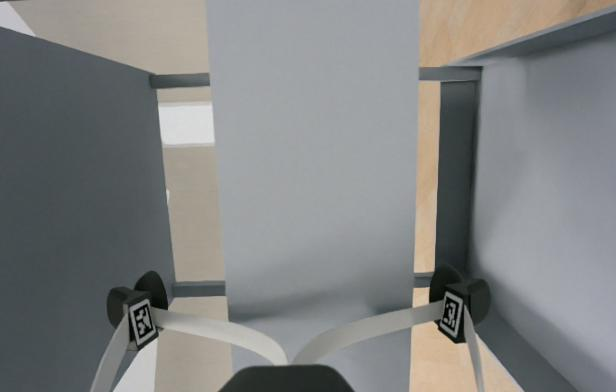

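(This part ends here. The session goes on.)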